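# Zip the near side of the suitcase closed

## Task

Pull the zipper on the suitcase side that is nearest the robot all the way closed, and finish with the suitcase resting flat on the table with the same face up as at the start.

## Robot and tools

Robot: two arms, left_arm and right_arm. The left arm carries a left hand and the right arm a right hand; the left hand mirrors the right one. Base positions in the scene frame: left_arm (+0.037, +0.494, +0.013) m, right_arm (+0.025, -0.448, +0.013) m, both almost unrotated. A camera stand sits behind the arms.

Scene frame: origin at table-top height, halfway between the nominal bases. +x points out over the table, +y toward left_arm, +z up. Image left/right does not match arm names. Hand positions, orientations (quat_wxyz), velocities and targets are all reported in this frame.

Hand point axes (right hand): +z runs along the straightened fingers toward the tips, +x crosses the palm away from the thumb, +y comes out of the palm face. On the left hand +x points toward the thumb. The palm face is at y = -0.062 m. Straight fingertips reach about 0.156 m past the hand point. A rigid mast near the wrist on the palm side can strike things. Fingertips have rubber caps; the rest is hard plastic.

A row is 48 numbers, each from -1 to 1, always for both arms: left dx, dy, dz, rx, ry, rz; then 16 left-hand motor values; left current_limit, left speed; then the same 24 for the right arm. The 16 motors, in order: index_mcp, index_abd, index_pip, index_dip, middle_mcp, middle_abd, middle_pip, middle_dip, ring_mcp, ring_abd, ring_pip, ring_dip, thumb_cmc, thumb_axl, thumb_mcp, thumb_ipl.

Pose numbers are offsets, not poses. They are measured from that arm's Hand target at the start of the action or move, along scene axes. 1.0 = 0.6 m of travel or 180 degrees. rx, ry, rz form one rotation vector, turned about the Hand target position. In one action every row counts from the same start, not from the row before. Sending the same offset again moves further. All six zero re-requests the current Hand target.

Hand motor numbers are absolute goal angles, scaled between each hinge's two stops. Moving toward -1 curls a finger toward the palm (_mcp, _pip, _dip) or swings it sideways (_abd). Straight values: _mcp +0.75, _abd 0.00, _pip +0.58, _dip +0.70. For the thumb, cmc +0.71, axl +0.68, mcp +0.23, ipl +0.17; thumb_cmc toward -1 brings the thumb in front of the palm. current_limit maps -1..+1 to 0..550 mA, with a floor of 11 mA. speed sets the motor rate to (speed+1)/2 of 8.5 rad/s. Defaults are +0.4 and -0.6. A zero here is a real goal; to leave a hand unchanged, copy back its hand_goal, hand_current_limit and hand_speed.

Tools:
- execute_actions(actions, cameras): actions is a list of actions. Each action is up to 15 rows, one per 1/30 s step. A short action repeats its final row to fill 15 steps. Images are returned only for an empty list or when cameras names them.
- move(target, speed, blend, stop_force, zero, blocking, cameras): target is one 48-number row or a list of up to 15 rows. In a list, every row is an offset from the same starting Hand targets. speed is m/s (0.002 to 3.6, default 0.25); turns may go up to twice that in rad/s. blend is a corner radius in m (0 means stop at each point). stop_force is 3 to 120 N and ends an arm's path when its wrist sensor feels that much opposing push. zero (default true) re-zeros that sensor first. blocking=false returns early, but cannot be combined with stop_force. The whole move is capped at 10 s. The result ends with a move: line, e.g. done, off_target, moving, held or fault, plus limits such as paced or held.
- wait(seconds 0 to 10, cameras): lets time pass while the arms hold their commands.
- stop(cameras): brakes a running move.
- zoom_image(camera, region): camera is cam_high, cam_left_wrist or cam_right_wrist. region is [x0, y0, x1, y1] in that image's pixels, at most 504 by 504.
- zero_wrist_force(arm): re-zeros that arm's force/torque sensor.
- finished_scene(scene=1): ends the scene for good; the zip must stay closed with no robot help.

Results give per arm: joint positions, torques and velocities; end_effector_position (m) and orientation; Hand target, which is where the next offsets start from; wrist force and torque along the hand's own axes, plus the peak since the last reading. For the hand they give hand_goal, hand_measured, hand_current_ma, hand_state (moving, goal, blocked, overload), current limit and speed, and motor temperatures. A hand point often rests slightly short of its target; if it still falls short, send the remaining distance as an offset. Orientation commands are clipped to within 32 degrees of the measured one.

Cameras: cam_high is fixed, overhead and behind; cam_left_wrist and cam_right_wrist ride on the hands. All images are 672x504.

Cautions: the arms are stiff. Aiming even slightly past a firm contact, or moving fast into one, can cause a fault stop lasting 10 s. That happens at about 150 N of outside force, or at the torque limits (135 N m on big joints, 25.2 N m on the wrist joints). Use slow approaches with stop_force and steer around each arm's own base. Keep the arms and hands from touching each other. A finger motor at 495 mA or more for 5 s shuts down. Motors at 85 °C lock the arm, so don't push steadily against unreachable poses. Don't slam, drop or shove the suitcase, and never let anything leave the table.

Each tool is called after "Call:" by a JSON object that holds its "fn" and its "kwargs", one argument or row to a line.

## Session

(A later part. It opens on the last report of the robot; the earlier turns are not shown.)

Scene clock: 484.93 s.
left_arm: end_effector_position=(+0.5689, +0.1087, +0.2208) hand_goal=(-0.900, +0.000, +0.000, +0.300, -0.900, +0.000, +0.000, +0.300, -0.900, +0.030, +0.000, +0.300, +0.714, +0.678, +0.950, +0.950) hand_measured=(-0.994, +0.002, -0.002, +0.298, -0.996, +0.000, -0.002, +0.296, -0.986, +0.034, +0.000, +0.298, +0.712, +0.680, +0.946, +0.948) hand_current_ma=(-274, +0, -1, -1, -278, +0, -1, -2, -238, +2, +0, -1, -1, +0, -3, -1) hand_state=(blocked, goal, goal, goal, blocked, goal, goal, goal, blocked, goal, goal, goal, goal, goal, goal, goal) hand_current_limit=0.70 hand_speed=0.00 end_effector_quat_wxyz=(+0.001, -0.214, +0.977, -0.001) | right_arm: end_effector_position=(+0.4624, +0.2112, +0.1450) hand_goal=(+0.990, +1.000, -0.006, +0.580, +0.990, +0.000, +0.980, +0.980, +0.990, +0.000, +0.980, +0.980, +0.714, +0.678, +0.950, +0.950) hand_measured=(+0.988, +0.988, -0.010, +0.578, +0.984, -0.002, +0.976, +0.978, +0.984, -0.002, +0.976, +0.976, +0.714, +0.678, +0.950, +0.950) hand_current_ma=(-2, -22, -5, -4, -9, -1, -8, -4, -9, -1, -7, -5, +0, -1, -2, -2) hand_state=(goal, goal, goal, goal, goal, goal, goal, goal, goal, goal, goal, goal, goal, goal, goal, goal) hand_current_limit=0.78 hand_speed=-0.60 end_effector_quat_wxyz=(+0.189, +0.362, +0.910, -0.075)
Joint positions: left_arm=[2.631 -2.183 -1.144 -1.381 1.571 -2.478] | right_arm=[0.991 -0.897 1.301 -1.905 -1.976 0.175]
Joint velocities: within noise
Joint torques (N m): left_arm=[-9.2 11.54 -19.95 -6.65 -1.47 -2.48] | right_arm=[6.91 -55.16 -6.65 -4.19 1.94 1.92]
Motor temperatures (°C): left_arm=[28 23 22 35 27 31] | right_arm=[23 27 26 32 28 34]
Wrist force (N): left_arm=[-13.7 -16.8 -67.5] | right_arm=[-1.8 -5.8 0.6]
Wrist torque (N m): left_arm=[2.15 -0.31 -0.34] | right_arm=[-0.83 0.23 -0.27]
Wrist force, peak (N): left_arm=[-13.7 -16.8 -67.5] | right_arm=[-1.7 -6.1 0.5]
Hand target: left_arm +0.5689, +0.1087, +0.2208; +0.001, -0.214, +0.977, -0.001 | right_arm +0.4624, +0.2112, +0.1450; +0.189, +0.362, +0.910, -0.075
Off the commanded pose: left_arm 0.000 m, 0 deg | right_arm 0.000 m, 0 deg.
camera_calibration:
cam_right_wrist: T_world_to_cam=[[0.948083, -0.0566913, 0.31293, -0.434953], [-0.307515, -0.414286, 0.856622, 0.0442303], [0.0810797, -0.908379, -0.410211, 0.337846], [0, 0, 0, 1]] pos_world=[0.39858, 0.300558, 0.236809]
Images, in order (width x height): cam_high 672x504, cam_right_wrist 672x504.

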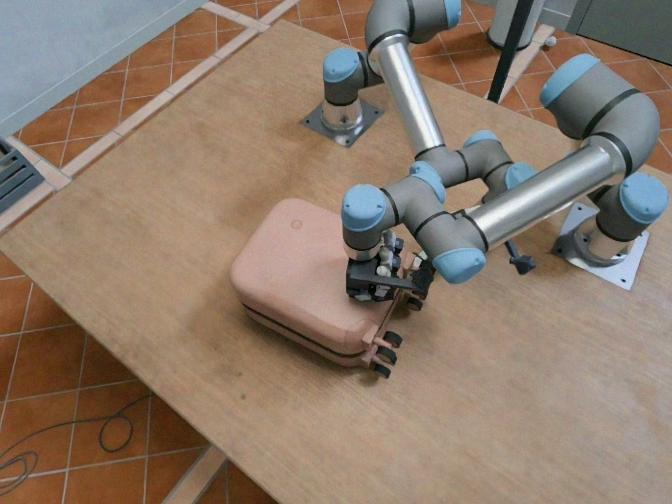

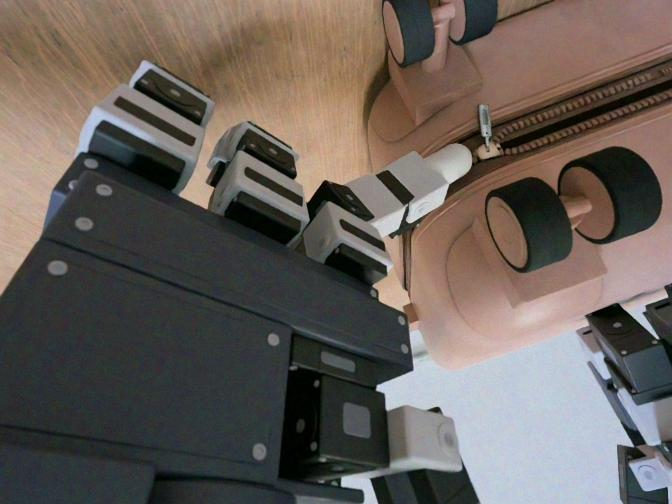

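Call:
{"fn": "move", "kwargs": {
  "target": [
    [-0.0005,0.0011,0,0,0,0,-0.9,0,0.0,0.3,-0.9,0,0.0,0.3,-0.9,0.03,0.0,0.3,0.714,0.678,0.95,0.95,0.7,0.0,0.003,-0.0002,0,0,0,0,0.99,1.0,-0.007,0.58,0.99,0,0.98,0.98,0.99,0,0.98,0.98,0.714,0.678,0.95,0.95,0.78,-0.6],
    [-0.0005,0.0011,0,0,0,0,-0.9,0,0.0,0.3,-0.9,0,0.0,0.3,-0.9,0.03,0.0,0.3,0.714,0.678,0.95,0.95,0.7,0.0,0.0097,-0.0202,0,0,0,0,0.99,1.0,-0.007,0.58,0.99,0,0.98,0.98,0.99,0,0.98,0.98,0.714,0.678,0.95,0.95,0.78,-0.6]
  ],
  "speed": 0.04,
  "stop_force": 16
}}

Scene clock: 487.77 s.
left_arm: end_effector_position=(+0.5686, +0.1094, +0.2208) hand_goal=(-0.900, +0.000, +0.000, +0.300, -0.900, +0.000, +0.000, +0.300, -0.900, +0.030, +0.000, +0.300, +0.714, +0.678, +0.950, +0.950) hand_measured=(-0.994, +0.002, -0.002, +0.298, -0.996, +0.000, -0.002, +0.296, -0.986, +0.034, +0.000, +0.298, +0.712, +0.680, +0.946, +0.948) hand_current_ma=(-274, +0, -1, -1, -278, +0, -1, -2, -238, +2, +0, -1, -1, +0, -3, -1) hand_state=(blocked, goal, goal, goal, blocked, goal, goal, goal, blocked, goal, goal, goal, goal, goal, goal, goal) hand_current_limit=0.70 hand_speed=0.00 end_effector_quat_wxyz=(+0.001, -0.214, +0.977, -0.001) | right_arm: end_effector_position=(+0.4682, +0.1991, +0.1450) hand_goal=(+0.990, +1.000, -0.006, +0.580, +0.990, +0.000, +0.980, +0.980, +0.990, +0.000, +0.980, +0.980, +0.714, +0.678, +0.950, +0.950) hand_measured=(+0.984, +0.992, -0.060, +0.550, +0.984, -0.002, +0.976, +0.978, +0.984, -0.002, +0.976, +0.976, +0.714, +0.678, +0.950, +0.950) hand_current_ma=(-10, -13, -169, -78, -9, -1, -8, -4, -9, -1, -7, -5, +0, -1, -2, -2) hand_state=(goal, goal, blocked, blocked, goal, goal, goal, goal, goal, goal, goal, goal, goal, goal, goal, goal) hand_current_limit=0.78 hand_speed=-0.60 end_effector_quat_wxyz=(+0.189, +0.362, +0.910, -0.075)
Joint positions: left_arm=[2.632 -2.182 -1.147 -1.38 1.571 -2.478] | right_arm=[0.974 -0.916 1.336 -1.928 -1.977 0.157]
Joint torques (N m): left_arm=[9.32 13.79 -23.25 -4.46 1.83 2.44] | right_arm=[-15.57 -54.23 -7.26 -4.15 -5.52 -1.69]
Wrist force (N): left_arm=[-9.0 -28.4 -66.4] | right_arm=[6.0 -8.3 -5.0]
Wrist torque (N m): left_arm=[2.05 -0.32 -0.30] | right_arm=[-0.51 0.31 0.32]
Wrist force, peak (N): left_arm=[-9.3 -28.3 -66.7] | right_arm=[6.1 -8.5 -5.2]
Hand target: left_arm +0.5686, +0.1094, +0.2208; +0.001, -0.214, +0.977, -0.001 | right_arm +0.4682, +0.1991, +0.1450; +0.189, +0.362, +0.910, -0.075
Off the commanded pose: left_arm 0.000 m, 0 deg | right_arm 0.000 m, 0 deg.
move: done

Call:
{"fn": "move", "kwargs": {
  "target": [0,0,0,0,0,0,-0.9,0,0.0,0.3,-0.9,0,0.0,0.3,-0.9,0.03,0.0,0.3,0.714,0.678,0.95,0.95,0.7,0.0,0.0206,0.0066,0,0,0,0,0.99,1.0,-0.007,0.58,0.99,0,0.98,0.98,0.99,0,0.98,0.98,0.714,0.678,0.95,0.95,0.78,-0.6],
  "speed": 0.025,
  "stop_force": 28
}}

Scene clock: 489.60 s.
left_arm: end_effector_position=(+0.5686, +0.1094, +0.2208) hand_goal=(-0.900, +0.000, +0.000, +0.300, -0.900, +0.000, +0.000, +0.300, -0.900, +0.030, +0.000, +0.300, +0.714, +0.678, +0.950, +0.950) hand_measured=(-0.994, +0.002, -0.002, +0.298, -0.996, +0.000, -0.002, +0.296, -0.986, +0.034, +0.000, +0.298, +0.712, +0.680, +0.946, +0.948) hand_current_ma=(-274, +0, -1, -1, -278, +0, -1, -2, -238, +2, +0, -1, -1, +0, -3, -1) hand_state=(blocked, goal, goal, goal, blocked, goal, goal, goal, blocked, goal, goal, goal, goal, goal, goal, goal) hand_current_limit=0.70 hand_speed=0.00 end_effector_quat_wxyz=(+0.001, -0.214, +0.977, -0.001) | right_arm: end_effector_position=(+0.4795, +0.2028, +0.1450) hand_goal=(+0.990, +1.000, -0.006, +0.580, +0.990, +0.000, +0.980, +0.980, +0.990, +0.000, +0.980, +0.980, +0.714, +0.678, +0.950, +0.950) hand_measured=(+1.000, +0.992, -0.076, +0.522, +0.984, -0.002, +0.976, +0.978, +0.984, -0.002, +0.976, +0.976, +0.714, +0.678, +0.950, +0.950) hand_current_ma=(+23, -15, -232, -189, -9, -1, -8, -4, -9, -1, -7, -5, +0, -1, -2, -2) hand_state=(goal, goal, blocked, blocked, goal, goal, goal, goal, goal, goal, goal, goal, goal, goal, goal, goal) hand_current_limit=0.78 hand_speed=-0.60 end_effector_quat_wxyz=(+0.189, +0.362, +0.910, -0.075)
Joint positions: left_arm=[2.632 -2.182 -1.147 -1.38 1.571 -2.478] | right_arm=[0.965 -0.898 1.305 -1.92 -1.977 0.146]
Joint torques (N m): left_arm=[8.03 12.9 -19.63 -4.77 2.04 1.09] | right_arm=[-18.85 -52.02 -8.23 -5.44 -10.28 1.35]
Wrist force (N): left_arm=[-8.1 -30.2 -65.8] | right_arm=[28.7 -22.1 -18.5]
Wrist torque (N m): left_arm=[2.00 -0.33 -0.06] | right_arm=[0.69 0.45 2.87]
Wrist force, peak (N): left_arm=[-9.0 -28.6 -66.7] | right_arm=[31.6 -25.8 -20.7]
Hand target: left_arm +0.5686, +0.1094, +0.2208; +0.001, -0.214, +0.977, -0.001 | right_arm +0.4795, +0.2028, +0.1450; +0.189, +0.362, +0.910, -0.075 (not the last commanded pose)
Off the commanded pose: left_arm 0.000 m, 0 deg | right_arm 0.001 m, 0 deg.
move: contact (right_arm)

Call:
{"fn": "move", "kwargs": {
  "target": [
    [0,0,0,0,0,0,-0.9,0,0.0,0.3,-0.9,0,0.0,0.3,-0.9,0.03,0.0,0.3,0.714,0.678,0.95,0.95,0.7,0.0,-0.0065,0.020,0,0,0,0,0.99,1.0,-0.007,0.58,0.99,0,0.98,0.98,0.99,0,0.98,0.98,0.714,0.678,0.95,0.95,0.78,-0.6],
    [0,0,0,0,0,0,-0.9,0,0.0,0.3,-0.9,0,0.0,0.3,-0.9,0.03,0.0,0.3,0.714,0.678,0.95,0.95,0.7,0.0,-0.022,0.017,0,0,0,0,0.99,1.0,-0.007,0.58,0.99,0,0.98,0.98,0.99,0,0.98,0.98,0.714,0.678,0.95,0.95,0.78,-0.6]
  ],
  "speed": 0.08,
  "blend": 0.003,
  "cameras": ["cam_right_wrist"]
}}

Call:
{"fn": "zoom_image", "kwargs": {
  "camera": "cam_right_wrist",
  "region": [420, 60, 560, 180]
}}

Scene clock: 490.77 s.
left_arm: end_effector_position=(+0.5686, +0.1094, +0.2208) hand_goal=(-0.900, +0.000, +0.000, +0.300, -0.900, +0.000, +0.000, +0.300, -0.900, +0.030, +0.000, +0.300, +0.714, +0.678, +0.950, +0.950) hand_measured=(-0.994, +0.002, -0.002, +0.298, -0.996, +0.000, -0.002, +0.296, -0.986, +0.034, +0.000, +0.298, +0.712, +0.680, +0.946, +0.948) hand_current_ma=(-274, +0, -1, -1, -278, +0, -1, -2, -238, +2, +0, -1, -1, +0, -3, -1) hand_state=(blocked, goal, goal, goal, blocked, goal, goal, goal, blocked, goal, goal, goal, goal, goal, goal, goal) hand_current_limit=0.70 hand_speed=0.00 end_effector_quat_wxyz=(+0.001, -0.214, +0.977, -0.001) | right_arm: end_effector_position=(+0.4665, +0.2130, +0.1449) hand_goal=(+0.990, +1.000, -0.006, +0.580, +0.990, +0.000, +0.980, +0.980, +0.990, +0.000, +0.980, +0.980, +0.714, +0.678, +0.950, +0.950) hand_measured=(+0.988, +0.988, -0.010, +0.578, +0.984, -0.002, +0.976, +0.978, +0.984, -0.002, +0.976, +0.976, +0.714, +0.678, +0.950, +0.950) hand_current_ma=(-3, -23, -6, -4, -9, -1, -8, -4, -9, -1, -7, -5, +0, -1, -2, -2) hand_state=(goal, goal, goal, goal, goal, goal, goal, goal, goal, goal, goal, goal, goal, goal, goal, goal) hand_current_limit=0.78 hand_speed=-0.60 end_effector_quat_wxyz=(+0.189, +0.362, +0.910, -0.075)
Joint positions: left_arm=[2.632 -2.182 -1.147 -1.38 1.571 -2.478] | right_arm=[0.987 -0.89 1.288 -1.901 -1.976 0.171]
Joint torques (N m): left_arm=[8 12.12 -15.55 -5.06 1.74 -0.08] | right_arm=[5.68 -56.88 -7.91 -4.21 1.78 1.99]
Wrist force (N): left_arm=[-7.5 -25.0 -67.5] | right_arm=[-1.6 -4.8 0.5]
Wrist torque (N m): left_arm=[2.10 -0.35 -0.09] | right_arm=[-0.69 0.20 -0.23]
Wrist force, peak (N): left_arm=[-8.2 -30.1 -66.0] | right_arm=[29.0 -22.3 -18.6]
Hand target: left_arm +0.5686, +0.1094, +0.2208; +0.001, -0.214, +0.977, -0.001 | right_arm +0.4663, +0.2130, +0.1450; +0.189, +0.362, +0.910, -0.075
Off the commanded pose: left_arm 0.000 m, 0 deg | right_arm 0.000 m, 0 deg.
move: done
camera_calibration:
cam_right_wrist: T_world_to_cam=[[0.948134, -0.0565292, 0.312803, -0.438778], [-0.30733, -0.414326, 0.856669, 0.0461631], [0.0811757, -0.908371, -0.41021, 0.339107], [0, 0, 0, 1]] pos_world=[0.402681, 0.302358, 0.23681]
Images, in order (width x height): cam_right_wrist 672x504.

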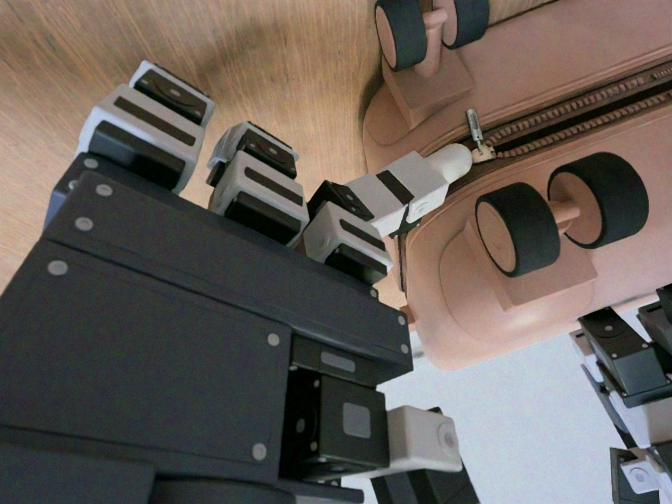

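Scaled by 3.600 from the camera's 672x504 image, which has a finer 960x720 frame.

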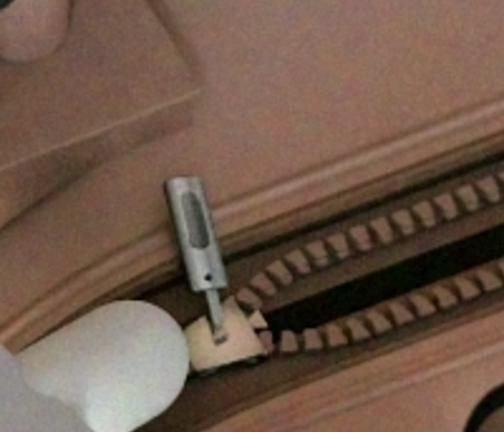

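Call:
{"fn": "move", "kwargs": {
  "target": [
    [0,0,0,0,0,0,-0.9,0,0.0,0.3,-0.9,0,0.0,0.3,-0.9,0.03,0.0,0.3,0.714,0.678,0.95,0.95,0.7,0.0,0.0047,-0.0232,0,0,0,0,0.99,1.0,-0.007,0.58,0.99,0,0.98,0.98,0.99,0,0.98,0.98,0.714,0.678,0.95,0.95,0.78,-0.6],
    [0,0,0,0,0,0,-0.9,0,0.0,0.3,-0.9,0,0.0,0.3,-0.9,0.03,0.0,0.3,0.714,0.678,0.95,0.95,0.7,0.0,0.0244,-0.0142,0,0,0,0,0.99,1.0,-0.007,0.58,0.99,0,0.98,0.98,0.99,0,0.98,0.98,0.714,0.678,0.95,0.95,0.78,-0.6]
  ],
  "speed": [0.045, 0.03],
  "stop_force": 26
}}

Scene clock: 493.43 s.
left_arm: end_effector_position=(+0.5686, +0.1094, +0.2208) hand_goal=(-0.900, +0.000, +0.000, +0.300, -0.900, +0.000, +0.000, +0.300, -0.900, +0.030, +0.000, +0.300, +0.714, +0.678, +0.950, +0.950) hand_measured=(-0.994, +0.002, -0.002, +0.298, -0.996, +0.000, -0.002, +0.296, -0.986, +0.034, +0.000, +0.298, +0.712, +0.680, +0.946, +0.948) hand_current_ma=(-274, +0, -1, -1, -278, +0, -1, -2, -238, +2, +0, -1, -1, +0, -3, -1) hand_state=(blocked, goal, goal, goal, blocked, goal, goal, goal, blocked, goal, goal, goal, goal, goal, goal, goal) hand_current_limit=0.70 hand_speed=0.00 end_effector_quat_wxyz=(+0.001, -0.214, +0.977, -0.001) | right_arm: end_effector_position=(+0.4801, +0.2043, +0.1449) hand_goal=(+0.990, +1.000, -0.006, +0.580, +0.990, +0.000, +0.980, +0.980, +0.990, +0.000, +0.980, +0.980, +0.714, +0.678, +0.950, +0.950) hand_measured=(+1.000, +0.990, -0.072, +0.528, +0.984, -0.002, +0.976, +0.978, +0.984, -0.002, +0.976, +0.976, +0.714, +0.678, +0.950, +0.950) hand_current_ma=(+22, -16, -215, -160, -9, -1, -8, -4, -9, -1, -7, -5, +0, -1, -2, -2) hand_state=(goal, goal, blocked, blocked, goal, goal, goal, goal, goal, goal, goal, goal, goal, goal, goal, goal) hand_current_limit=0.78 hand_speed=-0.60 end_effector_quat_wxyz=(+0.189, +0.362, +0.910, -0.075)
Joint positions: left_arm=[2.632 -2.182 -1.147 -1.38 1.571 -2.478] | right_arm=[0.965 -0.894 1.299 -1.917 -1.977 0.146]
Joint torques (N m): left_arm=[6.75 11.03 -9.19 -5.39 0.13 -1.88] | right_arm=[-15.96 -53.34 -6.89 -5.3 -9.58 1.36]
Wrist force (N): left_arm=[-8.0 -30.1 -65.9] | right_arm=[24.8 -18.5 -16.0]
Wrist torque (N m): left_arm=[2.03 -0.34 -0.07] | right_arm=[0.61 0.40 2.48]
Wrist force, peak (N): left_arm=[-8.1 -30.1 -66.1] | right_arm=[26.7 -21.3 -17.5]
Hand target: left_arm +0.5686, +0.1094, +0.2208; +0.001, -0.214, +0.977, -0.001 | right_arm +0.4801, +0.2043, +0.1449; +0.189, +0.362, +0.910, -0.075 (not the last commanded pose)
Off the commanded pose: left_arm 0.000 m, 0 deg | right_arm 0.001 m, 0 deg.
move: contact (right_arm); path passed 1 of 2 targets

Call:
{"fn": "move", "kwargs": {
  "target": [
    [0,0,0,0,0,0,-0.9,0,0.0,0.3,-0.9,0,0.0,0.3,-0.9,0.03,0.0,0.3,0.714,0.678,0.95,0.95,0.7,0.0,-0.0055,0.020,0,0,0,0,0.99,1.0,-0.007,0.58,0.99,0,0.98,0.98,0.99,0,0.98,0.98,0.714,0.678,0.95,0.95,0.78,-0.6],
    [0,0,0,0,0,0,-0.9,0,0.0,0.3,-0.9,0,0.0,0.3,-0.9,0.03,0.0,0.3,0.714,0.678,0.95,0.95,0.7,0.0,-0.022,0.0155,0,0,0,0,0.99,1.0,-0.007,0.58,0.99,0,0.98,0.98,0.99,0,0.98,0.98,0.714,0.678,0.95,0.95,0.78,-0.6]
  ],
  "speed": 0.08,
  "blend": 0.003,
  "cameras": ["cam_right_wrist"]
}}

Call:
{"fn": "zoom_image", "kwargs": {
  "camera": "cam_right_wrist",
  "region": [420, 60, 560, 180]
}}

Scene clock: 494.57 s.
left_arm: end_effector_position=(+0.5686, +0.1094, +0.2208) hand_goal=(-0.900, +0.000, +0.000, +0.300, -0.900, +0.000, +0.000, +0.300, -0.900, +0.030, +0.000, +0.300, +0.714, +0.678, +0.950, +0.950) hand_measured=(-0.994, +0.002, -0.002, +0.298, -0.996, +0.000, -0.002, +0.296, -0.986, +0.034, +0.000, +0.298, +0.712, +0.680, +0.946, +0.948) hand_current_ma=(-274, +0, -1, -1, -278, +0, -1, -2, -238, +2, +0, -1, -1, +0, -3, -1) hand_state=(blocked, goal, goal, goal, blocked, goal, goal, goal, blocked, goal, goal, goal, goal, goal, goal, goal) hand_current_limit=0.70 hand_speed=0.00 end_effector_quat_wxyz=(+0.001, -0.214, +0.977, -0.001) | right_arm: end_effector_position=(+0.4670, +0.2136, +0.1449) hand_goal=(+0.990, +1.000, -0.006, +0.580, +0.990, +0.000, +0.980, +0.980, +0.990, +0.000, +0.980, +0.980, +0.714, +0.678, +0.950, +0.950) hand_measured=(+0.988, +0.988, -0.010, +0.578, +0.984, -0.002, +0.976, +0.978, +0.984, -0.002, +0.976, +0.976, +0.714, +0.678, +0.950, +0.950) hand_current_ma=(-2, -22, -6, -4, -9, -1, -8, -4, -9, -1, -7, -5, +0, -1, -2, -2) hand_state=(goal, goal, goal, goal, goal, goal, goal, goal, goal, goal, goal, goal, goal, goal, goal, goal) hand_current_limit=0.78 hand_speed=-0.60 end_effector_quat_wxyz=(+0.189, +0.362, +0.910, -0.075)
Joint positions: left_arm=[2.632 -2.182 -1.147 -1.38 1.571 -2.478] | right_arm=[0.987 -0.888 1.286 -1.9 -1.976 0.17]
Joint torques (N m): left_arm=[6.2 9.81 -8.56 -5.69 -0.1 -1.79] | right_arm=[5.73 -57.24 -7.91 -4.41 1.73 2.03]
Wrist force (N): left_arm=[-7.7 -25.2 -67.6] | right_arm=[-1.9 -4.6 0.6]
Wrist torque (N m): left_arm=[2.08 -0.34 -0.11] | right_arm=[-0.67 0.24 -0.25]
Wrist force, peak (N): left_arm=[-7.9 -30.4 -65.9] | right_arm=[24.9 -18.5 -15.9]
Hand target: left_arm +0.5686, +0.1094, +0.2208; +0.001, -0.214, +0.977, -0.001 | right_arm +0.4669, +0.2136, +0.1449; +0.189, +0.362, +0.910, -0.075
Off the commanded pose: left_arm 0.000 m, 0 deg | right_arm 0.000 m, 0 deg.
move: done
camera_calibration:
cam_right_wrist: T_world_to_cam=[[0.948192, -0.0563912, 0.312654, -0.43935], [-0.307129, -0.414445, 0.856684, 0.0465054], [0.0812685, -0.908326, -0.410293, 0.33948], [0, 0, 0, 1]] pos_world=[0.403282, 0.302857, 0.23681]
Images, in order (width x height): cam_right_wrist 672x504.

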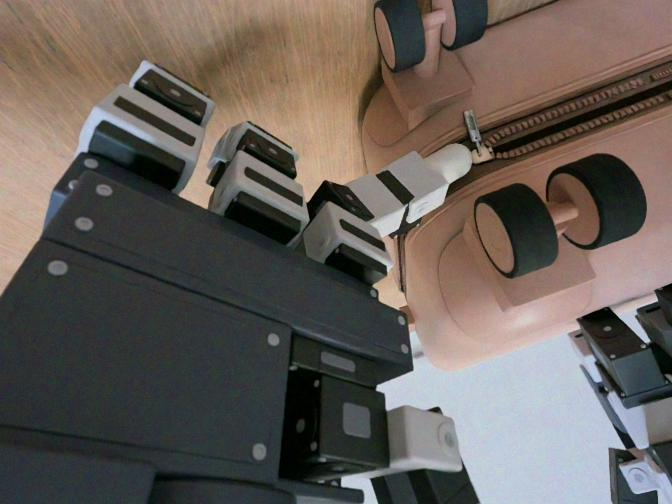

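Scaled by 3.600 from the camera's 672x504 image, which has a finer 960x720 frame.

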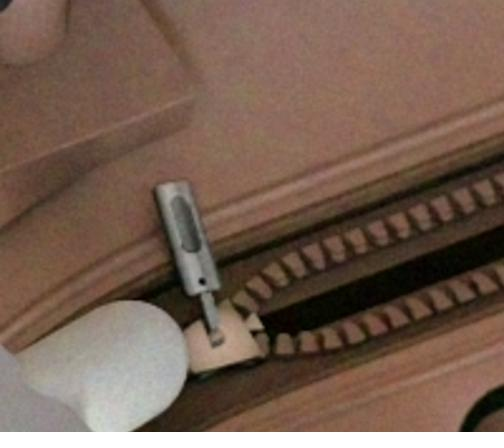

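Call:
{"fn": "move", "kwargs": {
  "target": [0,0,0,0,0,0,-0.9,0,0.0,0.3,-0.9,0,0.0,0.3,-0.9,0.03,0.0,0.3,0.714,0.678,0.95,0.95,0.7,0.0,0.0037,-0.0240,-0.0037,0,0,0,0.99,1.0,-0.007,0.58,0.99,0,0.98,0.98,0.99,0,0.98,0.98,0.714,0.678,0.95,0.95,0.78,-0.6],
  "speed": 0.045,
  "stop_force": 16,
  "cameras": ["cam_right_wrist"]
}}

Call:
{"fn": "zoom_image", "kwargs": {
  "camera": "cam_right_wrist",
  "region": [420, 60, 560, 180]
}}

Scene clock: 497.23 s.
left_arm: end_effector_position=(+0.5686, +0.1094, +0.2208) hand_goal=(-0.900, +0.000, +0.000, +0.300, -0.900, +0.000, +0.000, +0.300, -0.900, +0.030, +0.000, +0.300, +0.714, +0.678, +0.950, +0.950) hand_measured=(-0.994, +0.002, -0.002, +0.298, -0.996, +0.000, -0.002, +0.296, -0.986, +0.034, +0.000, +0.298, +0.712, +0.680, +0.946, +0.948) hand_current_ma=(-274, +0, -1, -1, -278, +0, -1, -2, -238, +2, +0, -1, -1, +0, -3, -1) hand_state=(blocked, goal, goal, goal, blocked, goal, goal, goal, blocked, goal, goal, goal, goal, goal, goal, goal) hand_current_limit=0.70 hand_speed=0.00 end_effector_quat_wxyz=(+0.001, -0.214, +0.977, -0.001) | right_arm: end_effector_position=(+0.4691, +0.1992, +0.1427) hand_goal=(+0.990, +1.000, -0.006, +0.580, +0.990, +0.000, +0.980, +0.980, +0.990, +0.000, +0.980, +0.980, +0.714, +0.678, +0.950, +0.950) hand_measured=(+0.978, +0.998, -0.064, +0.550, +0.984, -0.002, +0.976, +0.978, +0.984, -0.002, +0.976, +0.976, +0.714, +0.678, +0.950, +0.950) hand_current_ma=(-29, -1, -181, -82, -9, -1, -8, -4, -9, -1, -7, -5, +0, -1, -2, -2) hand_state=(goal, goal, blocked, blocked, goal, goal, goal, goal, goal, goal, goal, goal, goal, goal, goal, goal) hand_current_limit=0.78 hand_speed=-0.60 end_effector_quat_wxyz=(+0.189, +0.362, +0.910, -0.075)
Joint positions: left_arm=[2.632 -2.182 -1.147 -1.38 1.571 -2.478] | right_arm=[0.973 -0.913 1.337 -1.933 -1.976 0.155]
Joint torques (N m): left_arm=[5.53 8.06 -9.15 -6.1 -0.25 -1.85] | right_arm=[-14.52 -53.87 -6.35 -4.14 -5.24 -1.41]
Wrist force (N): left_arm=[-7.5 -27.4 -66.3] | right_arm=[5.0 -5.8 -4.5]
Wrist torque (N m): left_arm=[2.05 -0.32 -0.07] | right_arm=[-0.37 0.35 0.22]
Wrist force, peak (N): left_arm=[-7.6 -25.3 -67.7] | right_arm=[5.2 -6.0 -4.6]
Hand target: left_arm +0.5686, +0.1094, +0.2208; +0.001, -0.214, +0.977, -0.001 | right_arm +0.4691, +0.1992, +0.1427; +0.189, +0.362, +0.910, -0.075
Off the commanded pose: left_arm 0.000 m, 0 deg | right_arm 0.000 m, 0 deg.
move: done
camera_calibration:
cam_right_wrist: T_world_to_cam=[[0.948194, -0.0564199, 0.312642, -0.44136], [-0.307123, -0.414523, 0.856648, 0.0430649], [0.0812656, -0.908288, -0.410376, 0.325344], [0, 0, 0, 1]] pos_world=[0.405282, 0.288456, 0.23461]
Images, in order (width x height): cam_right_wrist 672x504.

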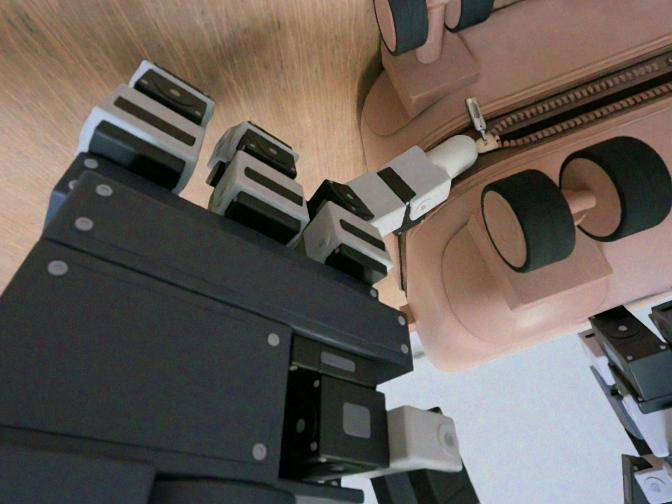

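Scaled by 3.600 from the camera's 672x504 image, which has a finer 960x720 frame.

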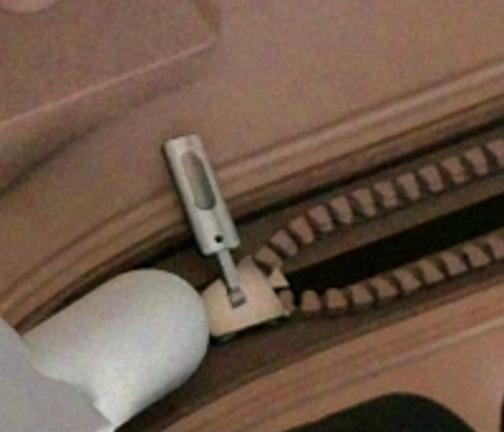

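Call:
{"fn": "move", "kwargs": {
  "target": [0,0,0,0,0,0,-0.9,0,0.0,0.3,-0.9,0,0.0,0.3,-0.9,0.03,0.0,0.3,0.714,0.678,0.95,0.95,0.7,0.0,0.0206,0.0066,0,0,0,0,0.99,1.0,-0.007,0.58,0.99,0,0.98,0.98,0.99,0,0.98,0.98,0.714,0.678,0.95,0.95,0.78,-0.6],
  "speed": 0.025,
  "stop_force": 28,
  "cameras": ["cam_right_wrist"]
}}

Call:
{"fn": "zoom_image", "kwargs": {
  "camera": "cam_right_wrist",
  "region": [420, 60, 560, 180]
}}

Scene clock: 499.10 s.
left_arm: end_effector_position=(+0.5686, +0.1094, +0.2208) hand_goal=(-0.900, +0.000, +0.000, +0.300, -0.900, +0.000, +0.000, +0.300, -0.900, +0.030, +0.000, +0.300, +0.714, +0.678, +0.950, +0.950) hand_measured=(-0.994, +0.002, -0.002, +0.298, -0.996, +0.000, -0.002, +0.296, -0.986, +0.034, +0.000, +0.298, +0.712, +0.680, +0.946, +0.948) hand_current_ma=(-274, +0, -1, -1, -278, +0, -1, -2, -238, +2, +0, -1, -1, +0, -3, -1) hand_state=(blocked, goal, goal, goal, blocked, goal, goal, goal, blocked, goal, goal, goal, goal, goal, goal, goal) hand_current_limit=0.70 hand_speed=0.00 end_effector_quat_wxyz=(+0.001, -0.214, +0.977, -0.001) | right_arm: end_effector_position=(+0.4793, +0.2025, +0.1427) hand_goal=(+0.990, +1.000, -0.006, +0.580, +0.990, +0.000, +0.980, +0.980, +0.990, +0.000, +0.980, +0.980, +0.714, +0.678, +0.950, +0.950) hand_measured=(+1.000, +0.984, -0.074, +0.518, +0.984, -0.002, +0.976, +0.978, +0.984, -0.002, +0.976, +0.976, +0.714, +0.678, +0.950, +0.950) hand_current_ma=(+23, -33, -226, -199, -9, -1, -8, -4, -9, -1, -7, -5, +0, -1, -2, -2) hand_state=(goal, goal, blocked, blocked, goal, goal, goal, goal, goal, goal, goal, goal, goal, goal, goal, goal) hand_current_limit=0.78 hand_speed=-0.60 end_effector_quat_wxyz=(+0.189, +0.362, +0.910, -0.075)
Joint positions: left_arm=[2.632 -2.182 -1.147 -1.38 1.571 -2.478] | right_arm=[0.964 -0.897 1.309 -1.925 -1.977 0.146]
Joint torques (N m): left_arm=[4.22 6.25 -9.42 -6.45 0.89 -1.9] | right_arm=[-16.8 -53.59 -7.02 -4.78 -10.49 1.52]
Wrist force (N): left_arm=[-7.9 -30.2 -66.5] | right_arm=[27.9 -15.9 -16.7]
Wrist torque (N m): left_arm=[2.05 -0.36 -0.06] | right_arm=[0.74 0.57 2.55]
Wrist force, peak (N): left_arm=[-7.9 -30.2 -66.7] | right_arm=[33.6 -24.8 -21.5]
Hand target: left_arm +0.5686, +0.1094, +0.2208; +0.001, -0.214, +0.977, -0.001 | right_arm +0.4793, +0.2025, +0.1427; +0.189, +0.362, +0.910, -0.075 (not the last commanded pose)
Off the commanded pose: left_arm 0.000 m, 0 deg | right_arm 0.002 m, 0 deg.
move: contact (right_arm)
camera_calibration:
cam_right_wrist: T_world_to_cam=[[0.948228, -0.0564142, 0.312541, -0.450838], [-0.307018, -0.414644, 0.856627, 0.0475617], [0.0812672, -0.908233, -0.410497, 0.327524], [0, 0, 0, 1]] pos_world=[0.415482, 0.291756, 0.23461]
Images, in order (width x height): cam_right_wrist 672x504.

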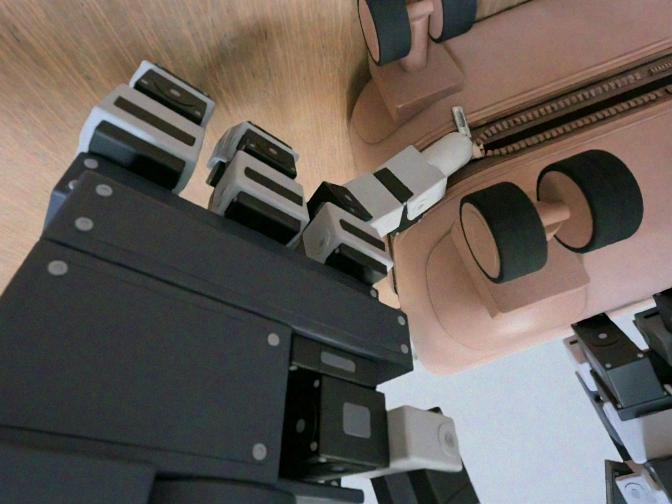

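Scaled by 3.600 from the camera's 672x504 image, which has a finer 960x720 frame.

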